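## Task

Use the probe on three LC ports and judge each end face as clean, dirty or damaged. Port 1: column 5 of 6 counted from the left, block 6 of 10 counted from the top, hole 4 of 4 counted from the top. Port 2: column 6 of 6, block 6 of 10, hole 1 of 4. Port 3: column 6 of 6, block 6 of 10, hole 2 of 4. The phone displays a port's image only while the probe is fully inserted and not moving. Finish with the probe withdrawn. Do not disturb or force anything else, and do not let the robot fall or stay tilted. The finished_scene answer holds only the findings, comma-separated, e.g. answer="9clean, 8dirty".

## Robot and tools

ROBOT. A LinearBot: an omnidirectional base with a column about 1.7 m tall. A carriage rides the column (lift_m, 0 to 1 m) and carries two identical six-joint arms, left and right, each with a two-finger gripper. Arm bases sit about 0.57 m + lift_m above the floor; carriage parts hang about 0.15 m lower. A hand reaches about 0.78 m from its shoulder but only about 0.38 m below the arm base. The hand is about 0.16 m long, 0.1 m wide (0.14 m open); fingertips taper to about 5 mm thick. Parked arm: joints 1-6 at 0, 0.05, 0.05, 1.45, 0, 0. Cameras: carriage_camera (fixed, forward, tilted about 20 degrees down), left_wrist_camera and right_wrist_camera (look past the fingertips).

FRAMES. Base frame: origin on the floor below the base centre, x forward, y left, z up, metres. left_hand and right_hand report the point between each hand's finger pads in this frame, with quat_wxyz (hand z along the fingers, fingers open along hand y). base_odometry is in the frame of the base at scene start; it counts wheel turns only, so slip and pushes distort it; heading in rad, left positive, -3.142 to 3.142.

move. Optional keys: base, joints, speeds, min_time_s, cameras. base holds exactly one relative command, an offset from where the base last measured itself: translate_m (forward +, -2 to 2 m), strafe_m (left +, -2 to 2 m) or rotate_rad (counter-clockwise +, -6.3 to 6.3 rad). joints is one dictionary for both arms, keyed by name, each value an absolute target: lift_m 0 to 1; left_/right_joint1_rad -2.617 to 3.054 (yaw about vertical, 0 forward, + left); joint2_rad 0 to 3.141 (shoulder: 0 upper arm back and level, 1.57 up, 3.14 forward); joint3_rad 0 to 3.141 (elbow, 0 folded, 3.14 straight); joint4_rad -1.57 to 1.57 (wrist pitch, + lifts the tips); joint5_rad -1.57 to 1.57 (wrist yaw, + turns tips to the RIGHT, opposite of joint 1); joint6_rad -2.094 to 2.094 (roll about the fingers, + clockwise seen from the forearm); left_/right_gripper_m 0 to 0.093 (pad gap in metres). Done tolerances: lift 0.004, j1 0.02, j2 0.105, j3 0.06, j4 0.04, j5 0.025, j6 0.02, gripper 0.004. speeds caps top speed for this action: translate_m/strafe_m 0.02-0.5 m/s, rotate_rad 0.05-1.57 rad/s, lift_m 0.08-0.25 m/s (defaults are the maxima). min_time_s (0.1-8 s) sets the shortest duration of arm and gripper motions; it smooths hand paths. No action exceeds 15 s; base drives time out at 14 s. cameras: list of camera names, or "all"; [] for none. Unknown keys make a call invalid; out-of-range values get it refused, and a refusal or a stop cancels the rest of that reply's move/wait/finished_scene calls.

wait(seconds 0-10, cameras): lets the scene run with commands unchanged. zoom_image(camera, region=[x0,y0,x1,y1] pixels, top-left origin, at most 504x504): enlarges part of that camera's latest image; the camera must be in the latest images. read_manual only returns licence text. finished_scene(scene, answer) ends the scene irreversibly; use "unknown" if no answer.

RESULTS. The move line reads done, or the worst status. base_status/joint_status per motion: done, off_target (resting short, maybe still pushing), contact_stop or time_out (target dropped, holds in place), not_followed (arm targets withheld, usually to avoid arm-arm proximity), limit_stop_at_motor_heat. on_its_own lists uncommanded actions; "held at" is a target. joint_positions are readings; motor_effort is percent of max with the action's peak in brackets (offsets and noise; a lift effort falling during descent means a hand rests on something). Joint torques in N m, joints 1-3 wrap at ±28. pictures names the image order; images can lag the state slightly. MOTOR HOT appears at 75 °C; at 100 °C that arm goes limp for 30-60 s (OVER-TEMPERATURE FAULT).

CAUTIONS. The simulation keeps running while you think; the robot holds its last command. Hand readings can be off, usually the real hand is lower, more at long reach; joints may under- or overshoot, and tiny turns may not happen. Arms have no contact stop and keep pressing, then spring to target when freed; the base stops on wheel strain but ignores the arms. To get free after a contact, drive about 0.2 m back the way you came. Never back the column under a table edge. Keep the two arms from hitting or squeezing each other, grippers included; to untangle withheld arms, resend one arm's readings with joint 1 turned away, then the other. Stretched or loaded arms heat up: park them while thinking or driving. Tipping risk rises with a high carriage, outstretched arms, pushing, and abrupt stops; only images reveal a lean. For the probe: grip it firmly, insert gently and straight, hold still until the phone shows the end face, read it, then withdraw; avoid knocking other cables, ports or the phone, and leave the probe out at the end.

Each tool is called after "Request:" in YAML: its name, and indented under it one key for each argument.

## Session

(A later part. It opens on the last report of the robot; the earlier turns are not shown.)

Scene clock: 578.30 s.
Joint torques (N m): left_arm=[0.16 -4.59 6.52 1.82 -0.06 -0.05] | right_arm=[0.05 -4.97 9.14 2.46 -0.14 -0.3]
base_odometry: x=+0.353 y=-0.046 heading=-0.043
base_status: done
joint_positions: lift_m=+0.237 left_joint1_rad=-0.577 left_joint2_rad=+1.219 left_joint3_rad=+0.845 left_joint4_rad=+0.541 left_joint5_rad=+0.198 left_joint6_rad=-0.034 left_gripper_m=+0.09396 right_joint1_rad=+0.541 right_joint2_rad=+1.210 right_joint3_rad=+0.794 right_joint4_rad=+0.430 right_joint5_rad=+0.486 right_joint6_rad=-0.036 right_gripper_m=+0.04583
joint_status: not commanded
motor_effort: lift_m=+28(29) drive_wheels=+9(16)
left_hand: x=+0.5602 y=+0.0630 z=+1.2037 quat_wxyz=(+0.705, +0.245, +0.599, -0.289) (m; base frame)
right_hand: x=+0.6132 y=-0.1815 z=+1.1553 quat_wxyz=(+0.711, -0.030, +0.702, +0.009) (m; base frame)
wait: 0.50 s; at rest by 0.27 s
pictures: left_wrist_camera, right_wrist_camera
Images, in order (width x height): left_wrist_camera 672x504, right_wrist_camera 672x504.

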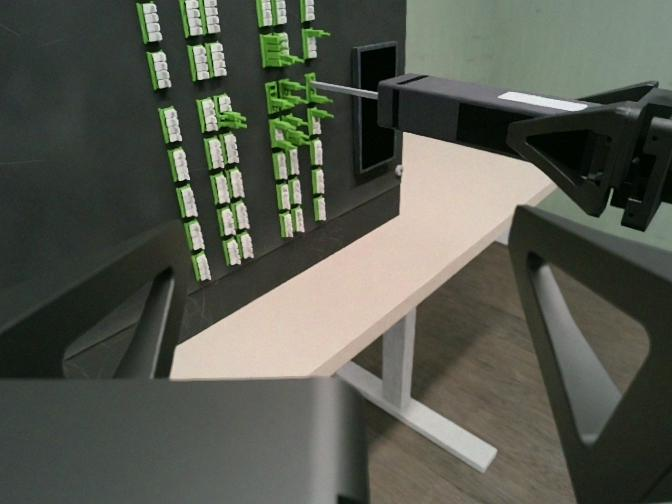

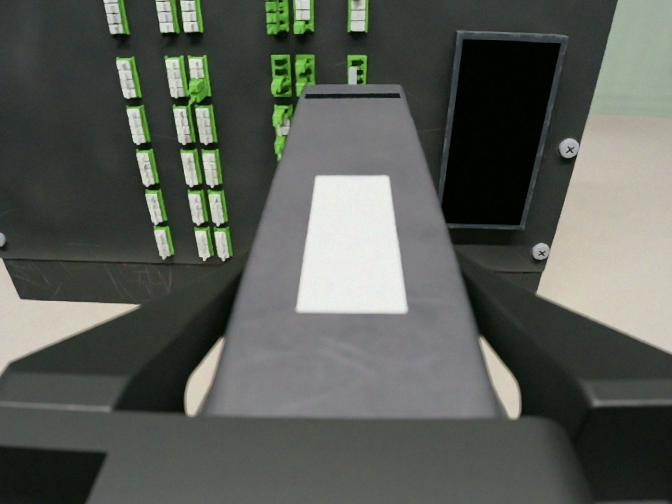

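Request:
move:
  base: {"translate_m": -0.007}
  speeds: {"translate_m": 0.02}
  cameras: []

Request:
move:
  joints: {"right_joint1_rad": 0.5175, "right_joint5_rad": 0.46}
  min_time_s: 1
  cameras: []

Request:
move:
  joints: {"right_joint1_rad": 0.538, "right_joint5_rad": 0.478}
  min_time_s: 2
  cameras: []

Request:
wait:
  seconds: 0.5
  cameras: ["right_wrist_camera", "left_wrist_camera"]

Request:
zoom_image:
  camera: "right_wrist_camera"
  region: [323, 30, 383, 90]

Request:
zoom_image:
  camera: "left_wrist_camera"
  region: [295, 60, 345, 100]

Scene clock: 594.97 s.
Joint torques (N m): left_arm=[0.1 -4.53 6.32 1.82 -0.08 -0.1] | right_arm=[-0.06 -4.94 9.24 2.47 -0.05 -0.27]
move: done
base_odometry: x=+0.346 y=-0.046 heading=-0.043
base_status: done
joint_positions: lift_m=+0.237 left_joint1_rad=-0.577 left_joint2_rad=+1.219 left_joint3_rad=+0.845 left_joint4_rad=+0.540 left_joint5_rad=+0.198 left_joint6_rad=-0.034 left_gripper_m=+0.09396 right_joint1_rad=+0.541 right_joint2_rad=+1.210 right_joint3_rad=+0.794 right_joint4_rad=+0.429 right_joint5_rad=+0.477 right_joint6_rad=-0.036 right_gripper_m=+0.04583
joint_status: not commanded
motor_effort: lift_m=+28(29) drive_wheels=+4(11)
left_hand: x=+0.5603 y=+0.0630 z=+1.2036 quat_wxyz=(+0.705, +0.245, +0.599, -0.289) (m; base frame)
right_hand: x=+0.6131 y=-0.1800 z=+1.1552 quat_wxyz=(+0.711, -0.033, +0.702, +0.012) (m; base frame)
pictures: none
No camera images: "cameras" was empty.

Scene clock: 596.27 s.
Joint torques (N m): left_arm=[0.13 -4.57 6.61 1.79 -0.06 -0.03] | right_arm=[-0.36 -4.88 9.24 2.47 -0.07 -0.33]
move: done
base_odometry: x=+0.346 y=-0.046 heading=-0.043
base_status: not commanded
joint_positions: lift_m=+0.237 left_joint1_rad=-0.577 left_joint2_rad=+1.219 left_joint3_rad=+0.845 left_joint4_rad=+0.540 left_joint5_rad=+0.198 left_joint6_rad=-0.034 left_gripper_m=+0.09396 right_joint1_rad=+0.525 right_joint2_rad=+1.210 right_joint3_rad=+0.794 right_joint4_rad=+0.429 right_joint5_rad=+0.469 right_joint6_rad=-0.036 right_gripper_m=+0.04583
joint_status: all done
motor_effort: lift_m=+28(29) drive_wheels=+4(4)
left_hand: x=+0.5603 y=+0.0630 z=+1.2036 quat_wxyz=(+0.705, +0.245, +0.599, -0.289) (m; base frame)
right_hand: x=+0.6152 y=-0.1848 z=+1.1552 quat_wxyz=(+0.711, -0.030, +0.702, +0.009) (m; base frame)
pictures: none
No camera images: "cameras" was empty.

Scene clock: 598.57 s.
Joint torques (N m): left_arm=[0.23 -4.66 6.48 1.8 -0.01 -0.06] | right_arm=[0.92 -5 9.21 2.45 0.09 -0.35]
move: done
base_odometry: x=+0.346 y=-0.046 heading=-0.043
base_status: not commanded
joint_positions: lift_m=+0.237 left_joint1_rad=-0.577 left_joint2_rad=+1.219 left_joint3_rad=+0.845 left_joint4_rad=+0.540 left_joint5_rad=+0.198 left_joint6_rad=-0.034 left_gripper_m=+0.09396 right_joint1_rad=+0.531 right_joint2_rad=+1.210 right_joint3_rad=+0.794 right_joint4_rad=+0.429 right_joint5_rad=+0.470 right_joint6_rad=-0.036 right_gripper_m=+0.04583
joint_status: all done
motor_effort: lift_m=+29(29) drive_wheels=+4(4)
left_hand: x=+0.5603 y=+0.0630 z=+1.2036 quat_wxyz=(+0.705, +0.245, +0.599, -0.289) (m; base frame)
right_hand: x=+0.6145 y=-0.1828 z=+1.1552 quat_wxyz=(+0.711, -0.032, +0.702, +0.011) (m; base frame)
pictures: none
No camera images: "cameras" was empty.

Scene clock: 599.07 s.
Joint torques (N m): left_arm=[0.16 -4.51 6.48 1.81 -0.07 -0.06] | right_arm=[0.91 -5 9.28 2.44 0.11 -0.33]
base_odometry: x=+0.346 y=-0.046 heading=-0.043
base_status: not commanded
joint_positions: lift_m=+0.237 left_joint1_rad=-0.577 left_joint2_rad=+1.219 left_joint3_rad=+0.845 left_joint4_rad=+0.540 left_joint5_rad=+0.198 left_joint6_rad=-0.034 left_gripper_m=+0.09396 right_joint1_rad=+0.531 right_joint2_rad=+1.210 right_joint3_rad=+0.794 right_joint4_rad=+0.429 right_joint5_rad=+0.470 right_joint6_rad=-0.036 right_gripper_m=+0.04583
joint_status: all done
motor_effort: lift_m=+28(29) drive_wheels=+4(4)
left_hand: x=+0.5603 y=+0.0630 z=+1.2036 quat_wxyz=(+0.705, +0.245, +0.599, -0.289) (m; base frame)
right_hand: x=+0.6145 y=-0.1828 z=+1.1552 quat_wxyz=(+0.711, -0.032, +0.702, +0.011) (m; base frame)
wait: 0.50 s; at rest by 0.27 s
pictures: left_wrist_camera, right_wrist_camera
Images, in order (width x height): left_wrist_camera 672x504, right_wrist_camera 672x504.

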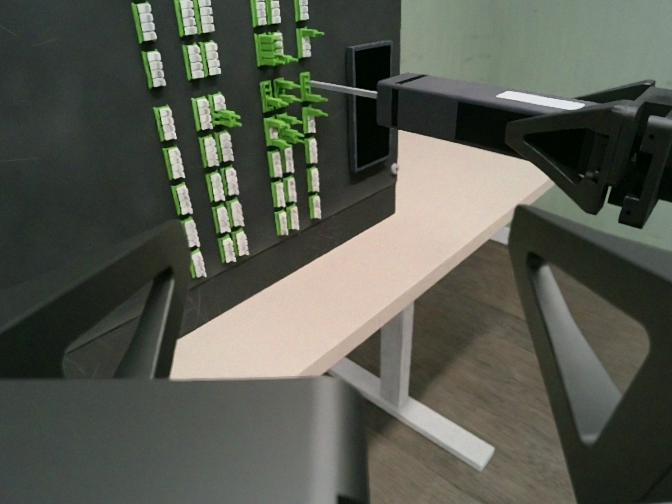

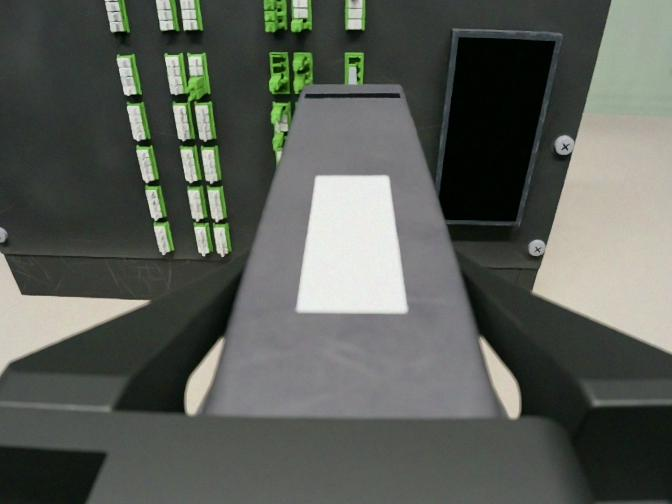

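Scaled by 8.400 from the camera's 672x504 image, which has a finer 960x720 frame.

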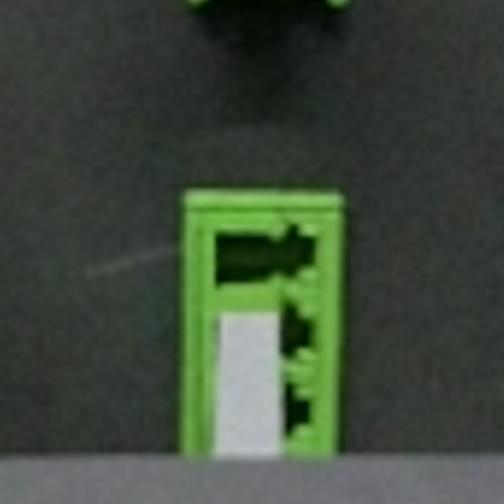

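Scaled by 10.080 from the camera's 672x504 image, which has a finer 960x720 frame.

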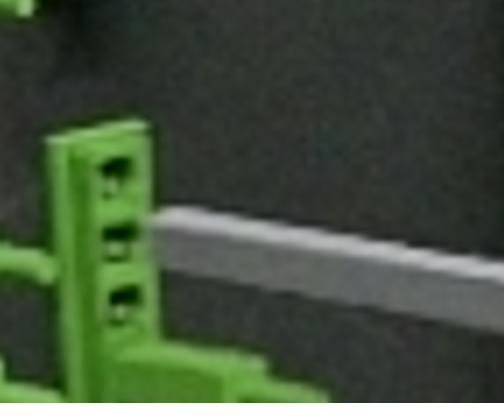

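Request:
move:
  joints: {"lift_m": 0.2361}
  speeds: {"lift_m": 0.08}
  cameras: []

Request:
wait:
  seconds: 0.5
  cameras: ["right_wrist_camera", "left_wrist_camera"]

Request:
zoom_image:
  camera: "right_wrist_camera"
  region: [323, 30, 383, 90]

Request:
zoom_image:
  camera: "left_wrist_camera"
  region: [295, 60, 345, 100]

Request:
move:
  base: {"translate_m": 0.003}
  speeds: {"translate_m": 0.02}
  cameras: []

Request:
wait:
  seconds: 0.5
  cameras: ["right_wrist_camera", "left_wrist_camera"]

Request:
zoom_image:
  camera: "right_wrist_camera"
  region: [323, 30, 383, 90]

Request:
zoom_image:
  camera: "left_wrist_camera"
  region: [295, 60, 345, 100]

Scene clock: 631.43 s.
Joint torques (N m): left_arm=[0.16 -4.56 6.41 1.81 -0.04 -0.03] | right_arm=[0.81 -5.11 9.22 2.5 0.08 -0.31]
move: done
base_odometry: x=+0.346 y=-0.046 heading=-0.043
base_status: not commanded
joint_positions: lift_m=+0.236 left_joint1_rad=-0.577 left_joint2_rad=+1.219 left_joint3_rad=+0.845 left_joint4_rad=+0.540 left_joint5_rad=+0.198 left_joint6_rad=-0.034 left_gripper_m=+0.09396 right_joint1_rad=+0.531 right_joint2_rad=+1.210 right_joint3_rad=+0.794 right_joint4_rad=+0.429 right_joint5_rad=+0.471 right_joint6_rad=-0.036 right_gripper_m=+0.04583
joint_status: all done
motor_effort: lift_m=+26(26) drive_wheels=+4(4)
left_hand: x=+0.5603 y=+0.0630 z=+1.2030 quat_wxyz=(+0.705, +0.245, +0.599, -0.289) (m; base frame)
right_hand: x=+0.6145 y=-0.1830 z=+1.1546 quat_wxyz=(+0.711, -0.031, +0.702, +0.011) (m; base frame)
pictures: none
No camera images: "cameras" was empty.

Scene clock: 631.93 s.
Joint torques (N m): left_arm=[0.25 -4.52 6.65 1.84 -0.04 -0.08] | right_arm=[0.84 -5.01 9.24 2.45 0.12 -0.32]
base_odometry: x=+0.346 y=-0.046 heading=-0.043
base_status: not commanded
joint_positions: lift_m=+0.236 left_joint1_rad=-0.577 left_joint2_rad=+1.219 left_joint3_rad=+0.845 left_joint4_rad=+0.540 left_joint5_rad=+0.198 left_joint6_rad=-0.034 left_gripper_m=+0.09396 right_joint1_rad=+0.531 right_joint2_rad=+1.210 right_joint3_rad=+0.794 right_joint4_rad=+0.429 right_joint5_rad=+0.471 right_joint6_rad=-0.036 right_gripper_m=+0.04583
joint_status: all done
motor_effort: lift_m=+26(26) drive_wheels=+4(4)
left_hand: x=+0.5603 y=+0.0630 z=+1.2030 quat_wxyz=(+0.705, +0.245, +0.599, -0.289) (m; base frame)
right_hand: x=+0.6145 y=-0.1830 z=+1.1546 quat_wxyz=(+0.711, -0.031, +0.702, +0.011) (m; base frame)
wait: 0.50 s; at rest by 0.27 s
pictures: left_wrist_camera, right_wrist_camera
Images, in order (width x height): left_wrist_camera 672x504, right_wrist_camera 672x504.

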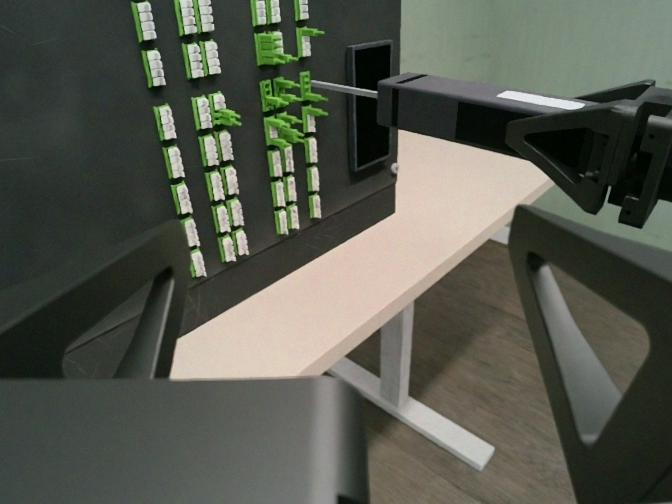

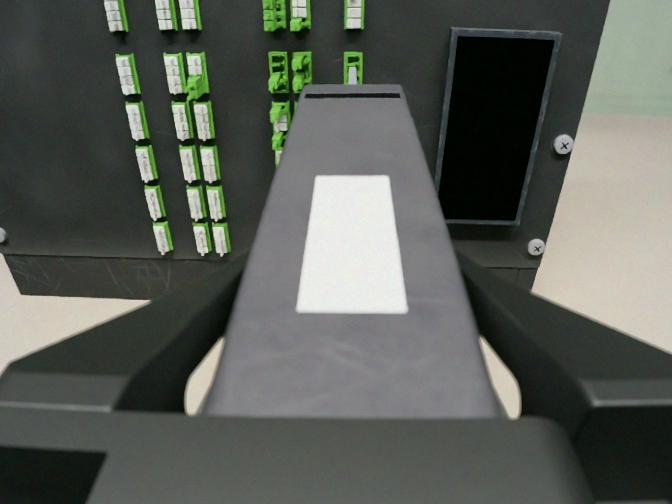

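Scaled by 8.400 from the camera's 672x504 image, which has a finer 960x720 frame.

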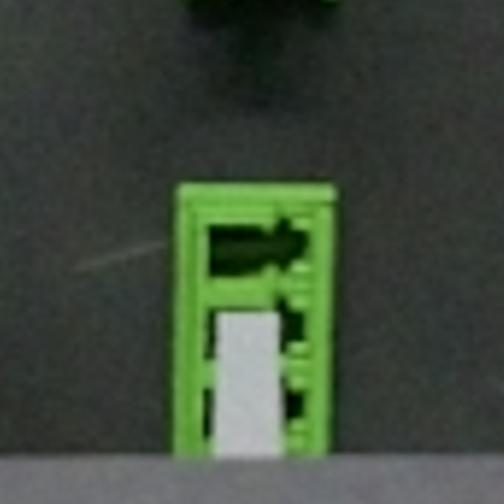

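Scaled by 10.080 from the camera's 672x504 image, which has a finer 960x720 frame.

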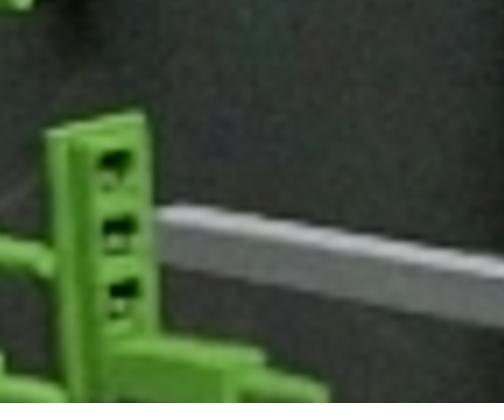

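Scene clock: 632.57 s.
Joint torques (N m): left_arm=[0.18 -4.53 6.42 1.79 -0.07 -0.06] | right_arm=[0.8 -4.85 9.14 2.45 0.06 -0.28]
move: done
base_odometry: x=+0.349 y=-0.046 heading=-0.044
base_status: done
joint_positions: lift_m=+0.236 left_joint1_rad=-0.577 left_joint2_rad=+1.219 left_joint3_rad=+0.845 left_joint4_rad=+0.540 left_joint5_rad=+0.198 left_joint6_rad=-0.034 left_gripper_m=+0.09396 right_joint1_rad=+0.531 right_joint2_rad=+1.210 right_joint3_rad=+0.794 right_joint4_rad=+0.430 right_joint5_rad=+0.473 right_joint6_rad=-0.036 right_gripper_m=+0.04583
joint_status: not commanded
motor_effort: lift_m=+26(26) drive_wheels=-1(11)
left_hand: x=+0.5603 y=+0.0630 z=+1.2030 quat_wxyz=(+0.705, +0.245, +0.599, -0.289) (m; base frame)
right_hand: x=+0.6145 y=-0.1832 z=+1.1547 quat_wxyz=(+0.711, -0.031, +0.702, +0.010) (m; base frame)
pictures: none
No camera images: "cameras" was empty.

Scene clock: 633.07 s.
Joint torques (N m): left_arm=[0.17 -4.66 6.49 1.82 -0.05 -0.08] | right_arm=[1.05 -4.85 9.26 2.48 0.05 -0.32]
base_odometry: x=+0.349 y=-0.046 heading=-0.044
base_status: done
joint_positions: lift_m=+0.236 left_joint1_rad=-0.577 left_joint2_rad=+1.219 left_joint3_rad=+0.845 left_joint4_rad=+0.540 left_joint5_rad=+0.198 left_joint6_rad=-0.034 left_gripper_m=+0.09396 right_joint1_rad=+0.531 right_joint2_rad=+1.210 right_joint3_rad=+0.794 right_joint4_rad=+0.430 right_joint5_rad=+0.473 right_joint6_rad=-0.036 right_gripper_m=+0.04583
joint_status: not commanded
motor_effort: lift_m=+26(26) drive_wheels=+4(11)
left_hand: x=+0.5603 y=+0.0630 z=+1.2030 quat_wxyz=(+0.705, +0.245, +0.599, -0.289) (m; base frame)
right_hand: x=+0.6145 y=-0.1832 z=+1.1547 quat_wxyz=(+0.711, -0.031, +0.702, +0.010) (m; base frame)
wait: 0.50 s; at rest by 0.27 s
pictures: left_wrist_camera, right_wrist_camera
Images, in order (width x height): left_wrist_camera 672x504, right_wrist_camera 672x504.

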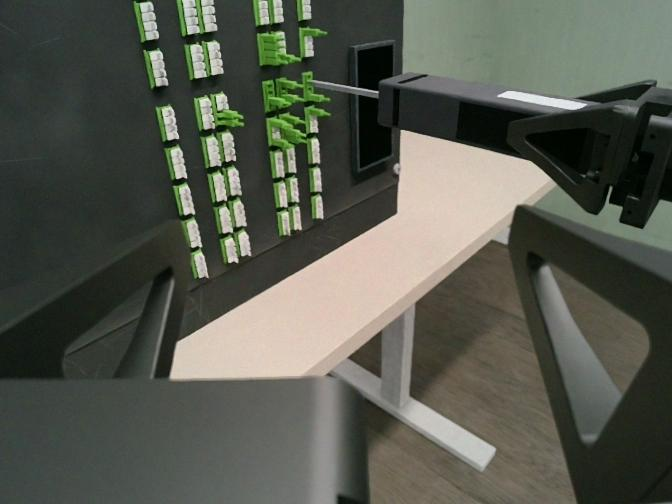

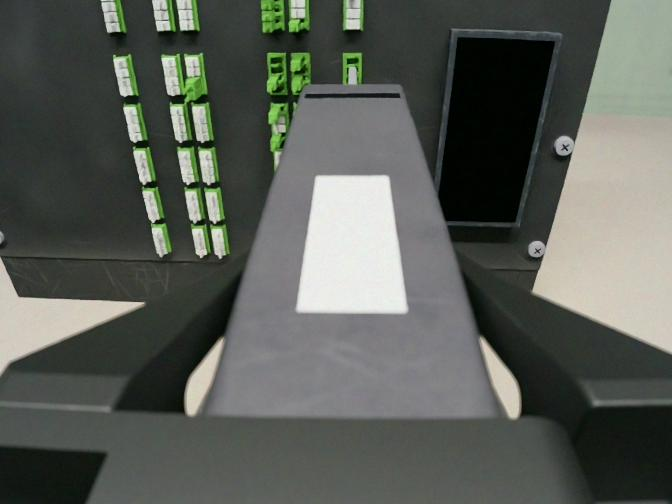

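Scaled by 8.400 from the camera's 672x504 image, which has a finer 960x720 frame.

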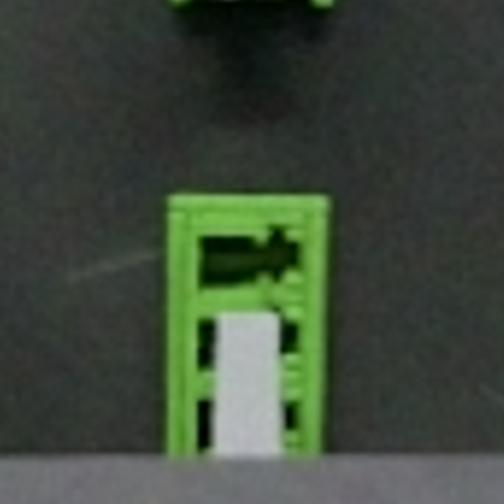

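Scaled by 10.080 from the camera's 672x504 image, which has a finer 960x720 frame.

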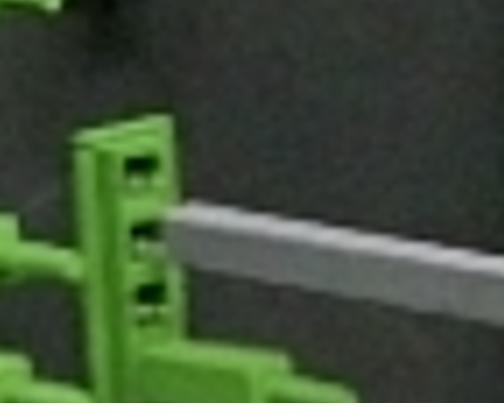

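Request:
move:
  joints: {"right_joint1_rad": 0.5185, "lift_m": 0.2355}
  min_time_s: 1
  cameras: []

Request:
move:
  joints: {"right_joint1_rad": 0.5399}
  min_time_s: 2
  cameras: []

Request:
wait:
  seconds: 0.5
  cameras: ["right_wrist_camera", "left_wrist_camera"]

Request:
zoom_image:
  camera: "right_wrist_camera"
  region: [323, 30, 383, 90]

Request:
zoom_image:
  camera: "left_wrist_camera"
  region: [295, 60, 345, 100]

Scene clock: 652.73 s.
Joint torques (N m): left_arm=[0.36 -4.71 6.45 1.83 -0.03 -0.08] | right_arm=[-0.49 -4.88 9.21 2.47 0.1 -0.31]
move: done
base_odometry: x=+0.349 y=-0.046 heading=-0.044
base_status: not commanded
joint_positions: lift_m=+0.236 left_joint1_rad=-0.577 left_joint2_rad=+1.219 left_joint3_rad=+0.845 left_joint4_rad=+0.540 left_joint5_rad=+0.198 left_joint6_rad=-0.034 left_gripper_m=+0.09396 right_joint1_rad=+0.527 right_joint2_rad=+1.210 right_joint3_rad=+0.794 right_joint4_rad=+0.430 right_joint5_rad=+0.473 right_joint6_rad=-0.036 right_gripper_m=+0.04583
joint_status: all done
motor_effort: lift_m=+25(26) drive_wheels=+4(4)
left_hand: x=+0.5603 y=+0.0630 z=+1.2024 quat_wxyz=(+0.705, +0.245, +0.599, -0.289) (m; base frame)
right_hand: x=+0.6150 y=-0.1847 z=+1.1542 quat_wxyz=(+0.711, -0.029, +0.702, +0.009) (m; base frame)
pictures: none
No camera images: "cameras" was empty.

Scene clock: 655.03 s.
Joint torques (N m): left_arm=[0.23 -4.57 6.5 1.82 -0.06 -0.07] | right_arm=[0.85 -4.86 9.18 2.48 0.09 -0.32]
move: done
base_odometry: x=+0.349 y=-0.046 heading=-0.044
base_status: not commanded
joint_positions: lift_m=+0.236 left_joint1_rad=-0.577 left_joint2_rad=+1.219 left_joint3_rad=+0.845 left_joint4_rad=+0.540 left_joint5_rad=+0.198 left_joint6_rad=-0.034 left_gripper_m=+0.09396 right_joint1_rad=+0.532 right_joint2_rad=+1.210 right_joint3_rad=+0.794 right_joint4_rad=+0.430 right_joint5_rad=+0.473 right_joint6_rad=-0.036 right_gripper_m=+0.04583
joint_status: all done
motor_effort: lift_m=+25(26) drive_wheels=+4(4)
left_hand: x=+0.5603 y=+0.0630 z=+1.2024 quat_wxyz=(+0.705, +0.245, +0.599, -0.289) (m; base frame)
right_hand: x=+0.6143 y=-0.1826 z=+1.1542 quat_wxyz=(+0.711, -0.031, +0.702, +0.011) (m; base frame)
pictures: none
No camera images: "cameras" was empty.

Scene clock: 655.53 s.
Joint torques (N m): left_arm=[0.31 -4.45 6.52 1.79 -0.05 -0.07] | right_arm=[1.02 -5.03 9.29 2.44 0.08 -0.31]
base_odometry: x=+0.349 y=-0.046 heading=-0.044
base_status: not commanded
joint_positions: lift_m=+0.236 left_joint1_rad=-0.577 left_joint2_rad=+1.219 left_joint3_rad=+0.845 left_joint4_rad=+0.540 left_joint5_rad=+0.198 left_joint6_rad=-0.034 left_gripper_m=+0.09396 right_joint1_rad=+0.532 right_joint2_rad=+1.210 right_joint3_rad=+0.794 right_joint4_rad=+0.430 right_joint5_rad=+0.473 right_joint6_rad=-0.036 right_gripper_m=+0.04583
joint_status: all done
motor_effort: lift_m=+25(26) drive_wheels=+4(4)
left_hand: x=+0.5603 y=+0.0630 z=+1.2024 quat_wxyz=(+0.705, +0.245, +0.599, -0.289) (m; base frame)
right_hand: x=+0.6143 y=-0.1826 z=+1.1542 quat_wxyz=(+0.711, -0.031, +0.702, +0.011) (m; base frame)
wait: 0.50 s; at rest by 0.27 s
pictures: left_wrist_camera, right_wrist_camera
Images, in order (width x height): left_wrist_camera 672x504, right_wrist_camera 672x504.

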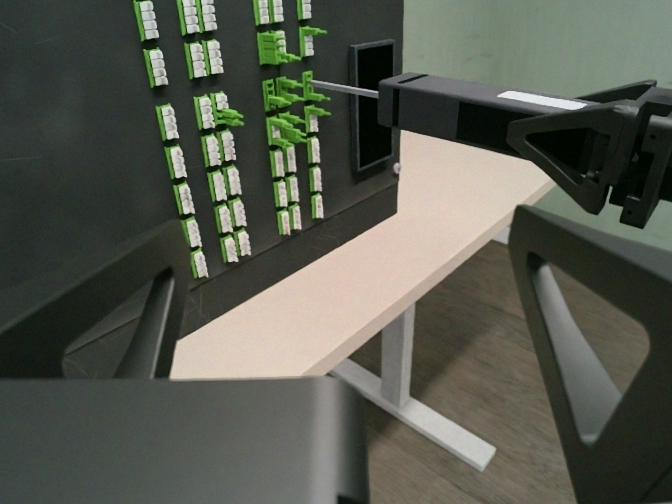

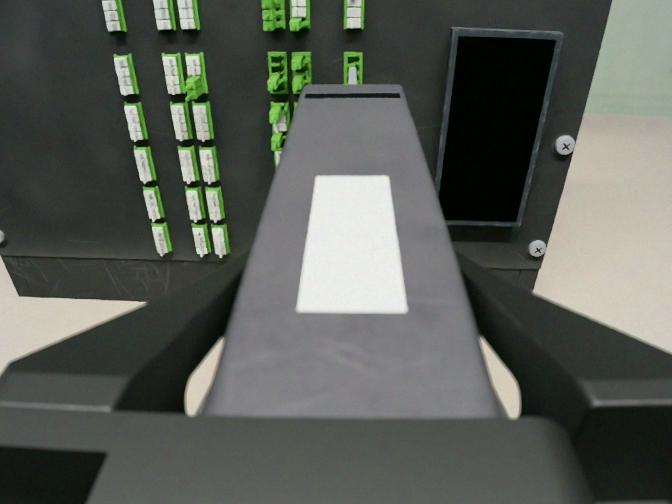

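Scaled by 8.400 from the camera's 672x504 image, which has a finer 960x720 frame.

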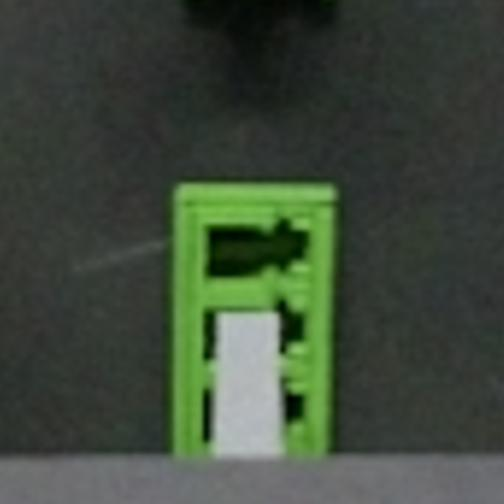

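Scaled by 10.080 from the camera's 672x504 image, which has a finer 960x720 frame.

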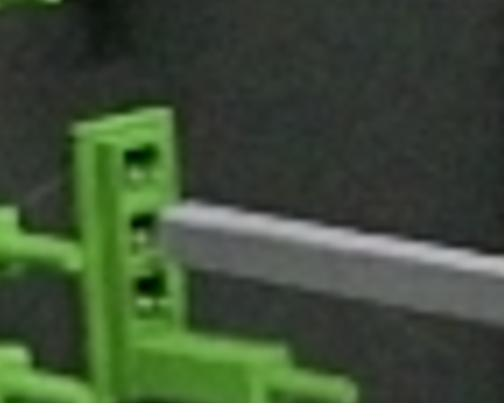

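Request:
move:
  joints: {"right_joint1_rad": 0.542}
  min_time_s: 2
  cameras: []

Request:
wait:
  seconds: 0.5
  cameras: ["right_wrist_camera"]

Request:
zoom_image:
  camera: "right_wrist_camera"
  region: [323, 30, 383, 90]

Scene clock: 666.00 s.
Joint torques (N m): left_arm=[0.21 -4.53 6.5 1.82 -0.05 -0.08] | right_arm=[1.06 -5.01 9.09 2.49 0.08 -0.34]
move: done
base_odometry: x=+0.349 y=-0.046 heading=-0.044
base_status: not commanded
joint_positions: lift_m=+0.236 left_joint1_rad=-0.577 left_joint2_rad=+1.219 left_joint3_rad=+0.845 left_joint4_rad=+0.540 left_joint5_rad=+0.198 left_joint6_rad=-0.034 left_gripper_m=+0.09396 right_joint1_rad=+0.532 right_joint2_rad=+1.210 right_joint3_rad=+0.794 right_joint4_rad=+0.430 right_joint5_rad=+0.473 right_joint6_rad=-0.036 right_gripper_m=+0.04583
joint_status: all done
motor_effort: lift_m=+25(26) drive_wheels=+4(4)
left_hand: x=+0.5603 y=+0.0630 z=+1.2024 quat_wxyz=(+0.705, +0.245, +0.599, -0.289) (m; base frame)
right_hand: x=+0.6143 y=-0.1826 z=+1.1542 quat_wxyz=(+0.711, -0.031, +0.702, +0.011) (m; base frame)
pictures: none
No camera images: "cameras" was empty.

Scene clock: 666.50 s.
Joint torques (N m): left_arm=[0.1 -4.57 6.45 1.82 -0.06 -0.04] | right_arm=[1.03 -4.96 9.17 2.51 0.11 -0.33]
base_odometry: x=+0.349 y=-0.046 heading=-0.044
base_status: not commanded
joint_positions: lift_m=+0.236 left_joint1_rad=-0.577 left_joint2_rad=+1.219 left_joint3_rad=+0.845 left_joint4_rad=+0.540 left_joint5_rad=+0.198 left_joint6_rad=-0.034 left_gripper_m=+0.09396 right_joint1_rad=+0.532 right_joint2_rad=+1.210 right_joint3_rad=+0.794 right_joint4_rad=+0.430 right_joint5_rad=+0.473 right_joint6_rad=-0.036 right_gripper_m=+0.04583
joint_status: all done
motor_effort: lift_m=+25(26) drive_wheels=+4(4)
left_hand: x=+0.5603 y=+0.0630 z=+1.2024 quat_wxyz=(+0.705, +0.245, +0.599, -0.289) (m; base frame)
right_hand: x=+0.6143 y=-0.1826 z=+1.1542 quat_wxyz=(+0.711, -0.031, +0.702, +0.011) (m; base frame)
wait: 0.50 s; at rest by 0.27 s
pictures: right_wrist_camera
Images, in order (width x height): right_wrist_camera 672x504.

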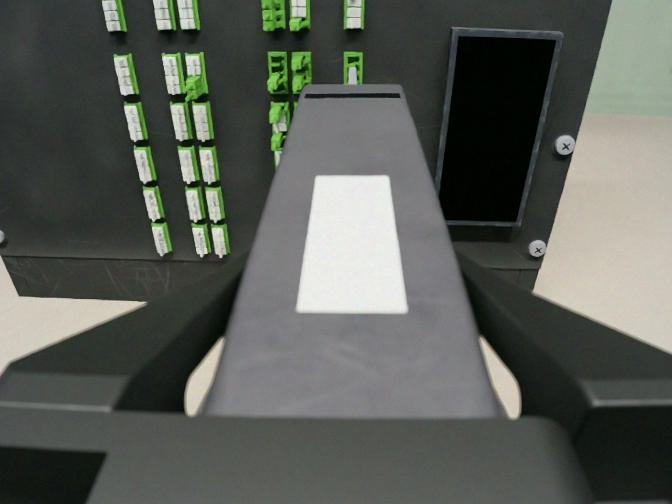

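Scaled by 8.400 from the camera's 672x504 image, which has a finer 960x720 frame.

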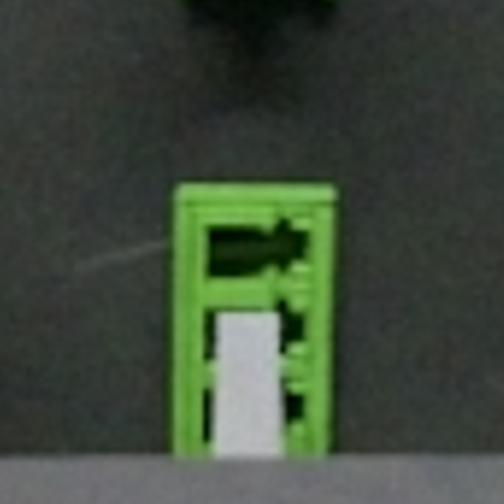

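Request:
move:
  joints: {"right_joint1_rad": 0.5185}
  min_time_s: 1
  cameras: []

Request:
move:
  joints: {"right_joint1_rad": 0.5409}
  min_time_s: 2
  cameras: []

Request:
wait:
  seconds: 0.5
  cameras: ["right_wrist_camera"]

Request:
zoom_image:
  camera: "right_wrist_camera"
  region: [323, 30, 383, 90]

Scene clock: 677.40 s.
Joint torques (N m): left_arm=[0.13 -4.55 6.52 1.84 -0.03 -0.08] | right_arm=[-0.36 -4.97 9.16 2.49 0.06 -0.31]
move: done
base_odometry: x=+0.349 y=-0.046 heading=-0.044
base_status: not commanded
joint_positions: lift_m=+0.236 left_joint1_rad=-0.577 left_joint2_rad=+1.219 left_joint3_rad=+0.845 left_joint4_rad=+0.540 left_joint5_rad=+0.198 left_joint6_rad=-0.034 left_gripper_m=+0.09396 right_joint1_rad=+0.526 right_joint2_rad=+1.210 right_joint3_rad=+0.794 right_joint4_rad=+0.430 right_joint5_rad=+0.473 right_joint6_rad=-0.036 right_gripper_m=+0.04583
joint_status: all done
motor_effort: lift_m=+25(26) drive_wheels=+4(4)
left_hand: x=+0.5603 y=+0.0630 z=+1.2024 quat_wxyz=(+0.705, +0.245, +0.599, -0.289) (m; base frame)
right_hand: x=+0.6151 y=-0.1850 z=+1.1542 quat_wxyz=(+0.711, -0.029, +0.702, +0.008) (m; base frame)
pictures: none
No camera images: "cameras" was empty.

Scene clock: 679.70 s.
Joint torques (N m): left_arm=[0.17 -4.51 6.43 1.82 -0.04 -0.07] | right_arm=[0.8 -4.9 9.26 2.49 0.13 -0.28]
move: done
base_odometry: x=+0.349 y=-0.046 heading=-0.044
base_status: not commanded
joint_positions: lift_m=+0.236 left_joint1_rad=-0.577 left_joint2_rad=+1.219 left_joint3_rad=+0.845 left_joint4_rad=+0.540 left_joint5_rad=+0.198 left_joint6_rad=-0.034 left_gripper_m=+0.09396 right_joint1_rad=+0.533 right_joint2_rad=+1.210 right_joint3_rad=+0.794 right_joint4_rad=+0.430 right_joint5_rad=+0.473 right_joint6_rad=-0.036 right_gripper_m=+0.04583
joint_status: all done
motor_effort: lift_m=+25(26) drive_wheels=+4(4)
left_hand: x=+0.5603 y=+0.0630 z=+1.2024 quat_wxyz=(+0.705, +0.245, +0.599, -0.289) (m; base frame)
right_hand: x=+0.6141 y=-0.1822 z=+1.1542 quat_wxyz=(+0.711, -0.032, +0.702, +0.011) (m; base frame)
pictures: none
No camera images: "cameras" was empty.

Scene clock: 680.20 s.
Joint torques (N m): left_arm=[0.24 -4.66 6.45 1.83 -0.05 -0.06] | right_arm=[0.96 -5.01 9.31 2.46 0.1 -0.32]
base_odometry: x=+0.349 y=-0.046 heading=-0.044
base_status: not commanded
joint_positions: lift_m=+0.236 left_joint1_rad=-0.577 left_joint2_rad=+1.219 left_joint3_rad=+0.845 left_joint4_rad=+0.540 left_joint5_rad=+0.198 left_joint6_rad=-0.034 left_gripper_m=+0.09396 right_joint1_rad=+0.533 right_joint2_rad=+1.210 right_joint3_rad=+0.794 right_joint4_rad=+0.430 right_joint5_rad=+0.473 right_joint6_rad=-0.036 right_gripper_m=+0.04583
joint_status: all done
motor_effort: lift_m=+25(26) drive_wheels=+4(4)
left_hand: x=+0.5603 y=+0.0630 z=+1.2024 quat_wxyz=(+0.705, +0.245, +0.599, -0.289) (m; base frame)
right_hand: x=+0.6141 y=-0.1822 z=+1.1542 quat_wxyz=(+0.711, -0.032, +0.702, +0.011) (m; base frame)
wait: 0.50 s; at rest by 0.27 s
pictures: right_wrist_camera
Images, in order (width x height): right_wrist_camera 672x504.

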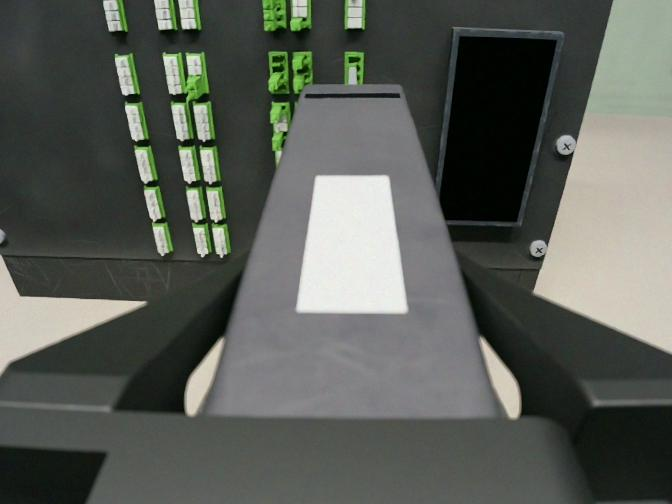

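Scaled by 8.400 from the camera's 672x504 image, which has a finer 960x720 frame.

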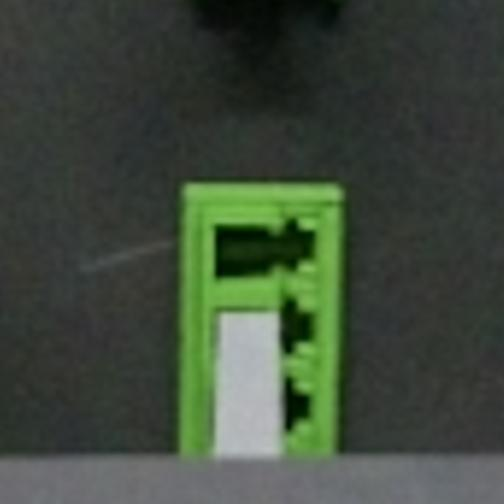

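Request:
move:
  base: {"translate_m": 0.003}
  speeds: {"translate_m": 0.02}
  cameras: []

Request:
wait:
  seconds: 0.5
  cameras: ["right_wrist_camera", "left_wrist_camera"]

Request:
zoom_image:
  camera: "right_wrist_camera"
  region: [323, 30, 383, 90]

Request:
zoom_image:
  camera: "left_wrist_camera"
  region: [295, 60, 345, 100]

Scene clock: 687.70 s.
Joint torques (N m): left_arm=[0.16 -4.57 6.52 1.79 -0.05 -0.05] | right_arm=[0.68 -5.07 9.24 2.52 0.01 -0.31]
move: done
base_odometry: x=+0.352 y=-0.046 heading=-0.044
base_status: done
joint_positions: lift_m=+0.236 left_joint1_rad=-0.577 left_joint2_rad=+1.219 left_joint3_rad=+0.845 left_joint4_rad=+0.540 left_joint5_rad=+0.198 left_joint6_rad=-0.034 left_gripper_m=+0.09396 right_joint1_rad=+0.536 right_joint2_rad=+1.210 right_joint3_rad=+0.794 right_joint4_rad=+0.429 right_joint5_rad=+0.478 right_joint6_rad=-0.036 right_gripper_m=+0.04583
joint_status: not commanded
motor_effort: lift_m=+25(26) drive_wheels=+4(10)
left_hand: x=+0.5603 y=+0.0630 z=+1.2024 quat_wxyz=(+0.705, +0.245, +0.599, -0.289) (m; base frame)
right_hand: x=+0.6139 y=-0.1822 z=+1.1540 quat_wxyz=(+0.711, -0.031, +0.702, +0.010) (m; base frame)
pictures: none
No camera images: "cameras" was empty.

Scene clock: 688.20 s.
Joint torques (N m): left_arm=[0.21 -4.56 6.38 1.82 -0.05 -0.07] | right_arm=[0.77 -4.9 9.2 2.46 0.03 -0.31]
base_odometry: x=+0.352 y=-0.046 heading=-0.044
base_status: done
joint_positions: lift_m=+0.236 left_joint1_rad=-0.577 left_joint2_rad=+1.219 left_joint3_rad=+0.845 left_joint4_rad=+0.540 left_joint5_rad=+0.198 left_joint6_rad=-0.034 left_gripper_m=+0.09396 right_joint1_rad=+0.536 right_joint2_rad=+1.210 right_joint3_rad=+0.794 right_joint4_rad=+0.429 right_joint5_rad=+0.478 right_joint6_rad=-0.036 right_gripper_m=+0.04583
joint_status: not commanded
motor_effort: lift_m=+25(26) drive_wheels=+4(10)
left_hand: x=+0.5603 y=+0.0630 z=+1.2024 quat_wxyz=(+0.705, +0.245, +0.599, -0.289) (m; base frame)
right_hand: x=+0.6139 y=-0.1822 z=+1.1540 quat_wxyz=(+0.711, -0.031, +0.702, +0.010) (m; base frame)
wait: 0.50 s; at rest by 0.27 s
pictures: left_wrist_camera, right_wrist_camera
Images, in order (width x height): left_wrist_camera 672x504, right_wrist_camera 672x504.

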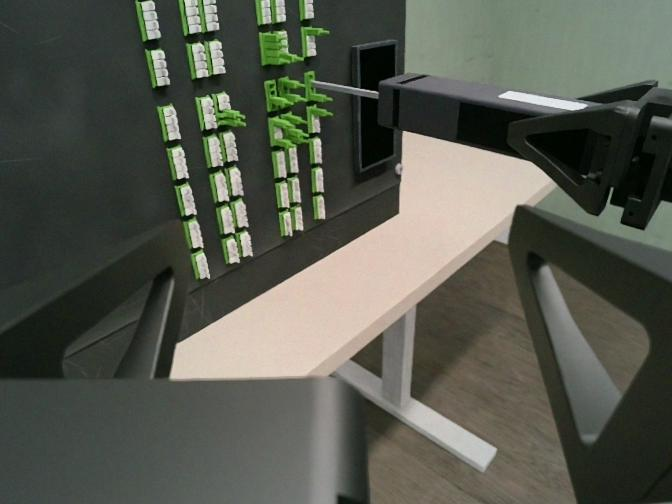

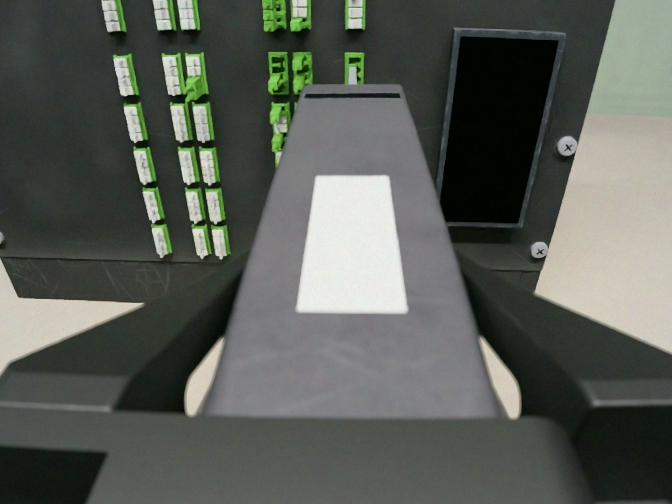

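Scaled by 8.400 from the camera's 672x504 image, which has a finer 960x720 frame.

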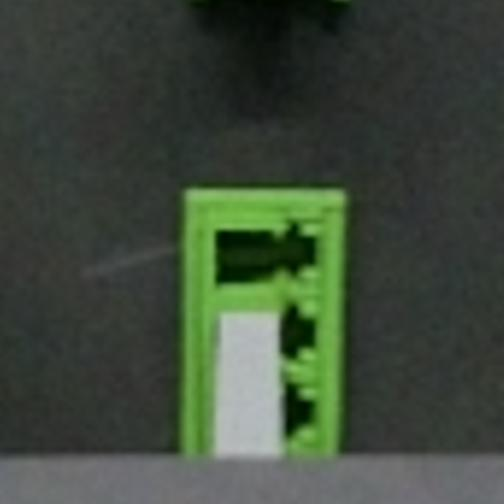

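Scaled by 10.080 from the camera's 672x504 image, which has a finer 960x720 frame.

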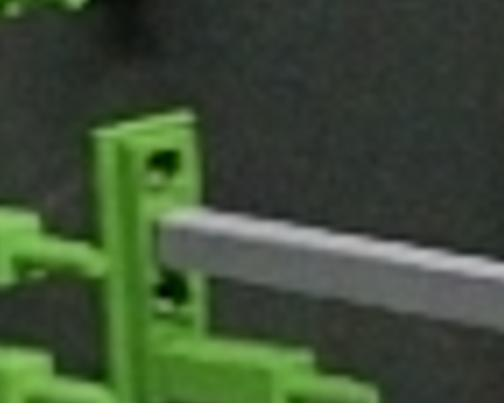

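Request:
move:
  base: {"translate_m": -0.002}
  speeds: {"translate_m": 0.02}
  cameras: []

Request:
move:
  joints: {"lift_m": 0.2361, "right_joint5_rad": 0.47}
  cameras: []

Request:
wait:
  seconds: 0.5
  cameras: ["right_wrist_camera", "left_wrist_camera"]

Request:
zoom_image:
  camera: "right_wrist_camera"
  region: [323, 30, 383, 90]

Request:
zoom_image:
  camera: "left_wrist_camera"
  region: [295, 60, 345, 100]

Scene clock: 699.67 s.
Joint torques (N m): left_arm=[0.31 -4.53 6.37 1.8 -0.05 -0.09] | right_arm=[0.85 -5.03 9.31 2.45 0.06 -0.3]
move: done
base_odometry: x=+0.350 y=-0.046 heading=-0.044
base_status: done
joint_positions: lift_m=+0.236 left_joint1_rad=-0.577 left_joint2_rad=+1.219 left_joint3_rad=+0.845 left_joint4_rad=+0.540 left_joint5_rad=+0.198 left_joint6_rad=-0.034 left_gripper_m=+0.09396 right_joint1_rad=+0.536 right_joint2_rad=+1.210 right_joint3_rad=+0.794 right_joint4_rad=+0.429 right_joint5_rad=+0.478 right_joint6_rad=-0.036 right_gripper_m=+0.04583
joint_status: not commanded
motor_effort: lift_m=+25(26) drive_wheels=+0(9)
left_hand: x=+0.5603 y=+0.0630 z=+1.2025 quat_wxyz=(+0.705, +0.245, +0.599, -0.289) (m; base frame)
right_hand: x=+0.6138 y=-0.1819 z=+1.1541 quat_wxyz=(+0.711, -0.031, +0.702, +0.010) (m; base frame)
pictures: none
No camera images: "cameras" was empty.

Scene clock: 699.97 s.
Joint torques (N m): left_arm=[0.23 -4.6 6.57 1.81 -0.06 -0.05] | right_arm=[0.59 -4.88 9.43 2.46 -0.05 -0.32]
move: done
base_odometry: x=+0.350 y=-0.046 heading=-0.044
base_status: not commanded
joint_positions: lift_m=+0.236 left_joint1_rad=-0.577 left_joint2_rad=+1.219 left_joint3_rad=+0.845 left_joint4_rad=+0.540 left_joint5_rad=+0.198 left_joint6_rad=-0.034 left_gripper_m=+0.09396 right_joint1_rad=+0.536 right_joint2_rad=+1.210 right_joint3_rad=+0.794 right_joint4_rad=+0.429 right_joint5_rad=+0.478 right_joint6_rad=-0.036 right_gripper_m=+0.04583
joint_status: all done
motor_effort: lift_m=+28(29) drive_wheels=+3(3)
left_hand: x=+0.5603 y=+0.0630 z=+1.2027 quat_wxyz=(+0.705, +0.245, +0.599, -0.289) (m; base frame)
right_hand: x=+0.6138 y=-0.1819 z=+1.1543 quat_wxyz=(+0.711, -0.031, +0.702, +0.010) (m; base frame)
pictures: none
No camera images: "cameras" was empty.

Scene clock: 700.47 s.
Joint torques (N m): left_arm=[0.21 -4.48 6.49 1.79 0 -0.05] | right_arm=[0.62 -5.12 9.18 2.48 -0.07 -0.32]
base_odometry: x=+0.350 y=-0.046 heading=-0.044
base_status: not commanded
joint_positions: lift_m=+0.236 left_joint1_rad=-0.577 left_joint2_rad=+1.219 left_joint3_rad=+0.845 left_joint4_rad=+0.540 left_joint5_rad=+0.198 left_joint6_rad=-0.034 left_gripper_m=+0.09396 right_joint1_rad=+0.536 right_joint2_rad=+1.210 right_joint3_rad=+0.794 right_joint4_rad=+0.429 right_joint5_rad=+0.478 right_joint6_rad=-0.036 right_gripper_m=+0.04583
joint_status: all done
motor_effort: lift_m=+28(29) drive_wheels=+3(3)
left_hand: x=+0.5603 y=+0.0630 z=+1.2027 quat_wxyz=(+0.705, +0.245, +0.599, -0.289) (m; base frame)
right_hand: x=+0.6138 y=-0.1819 z=+1.1543 quat_wxyz=(+0.711, -0.031, +0.702, +0.010) (m; base frame)
wait: 0.50 s; at rest by 0.27 s
pictures: left_wrist_camera, right_wrist_camera
Images, in order (width x height): left_wrist_camera 672x504, right_wrist_camera 672x504.

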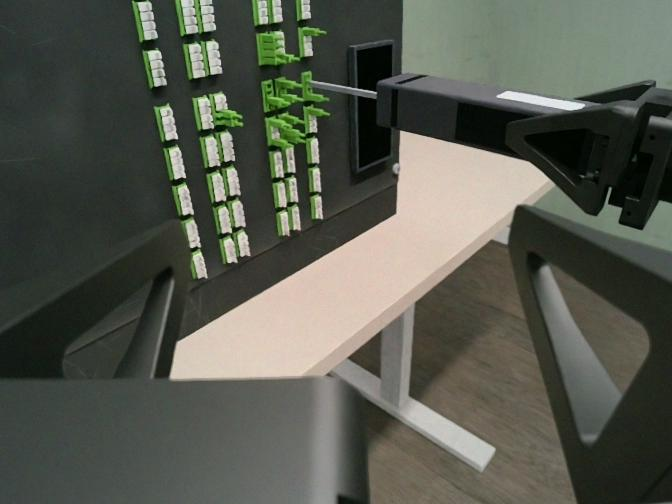

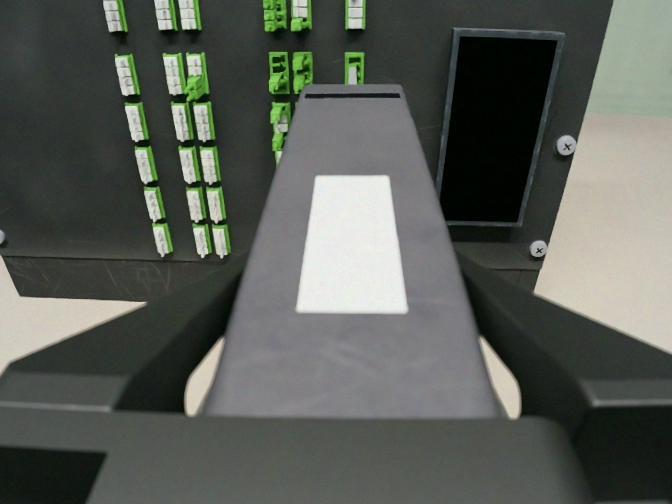

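Scaled by 8.400 from the camera's 672x504 image, which has a finer 960x720 frame.

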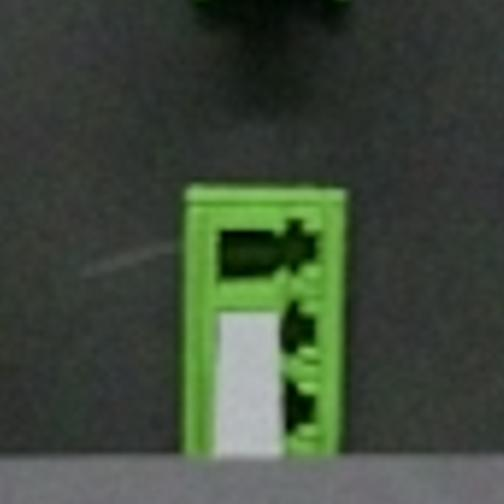

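Scaled by 10.080 from the camera's 672x504 image, which has a finer 960x720 frame.

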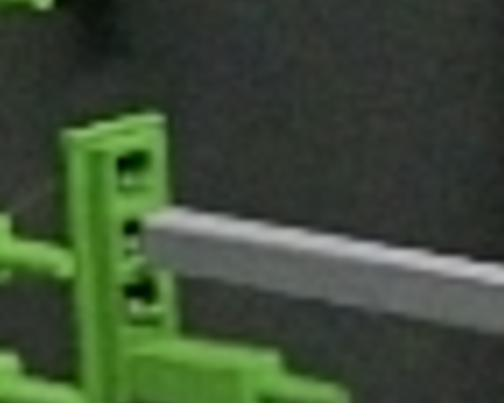

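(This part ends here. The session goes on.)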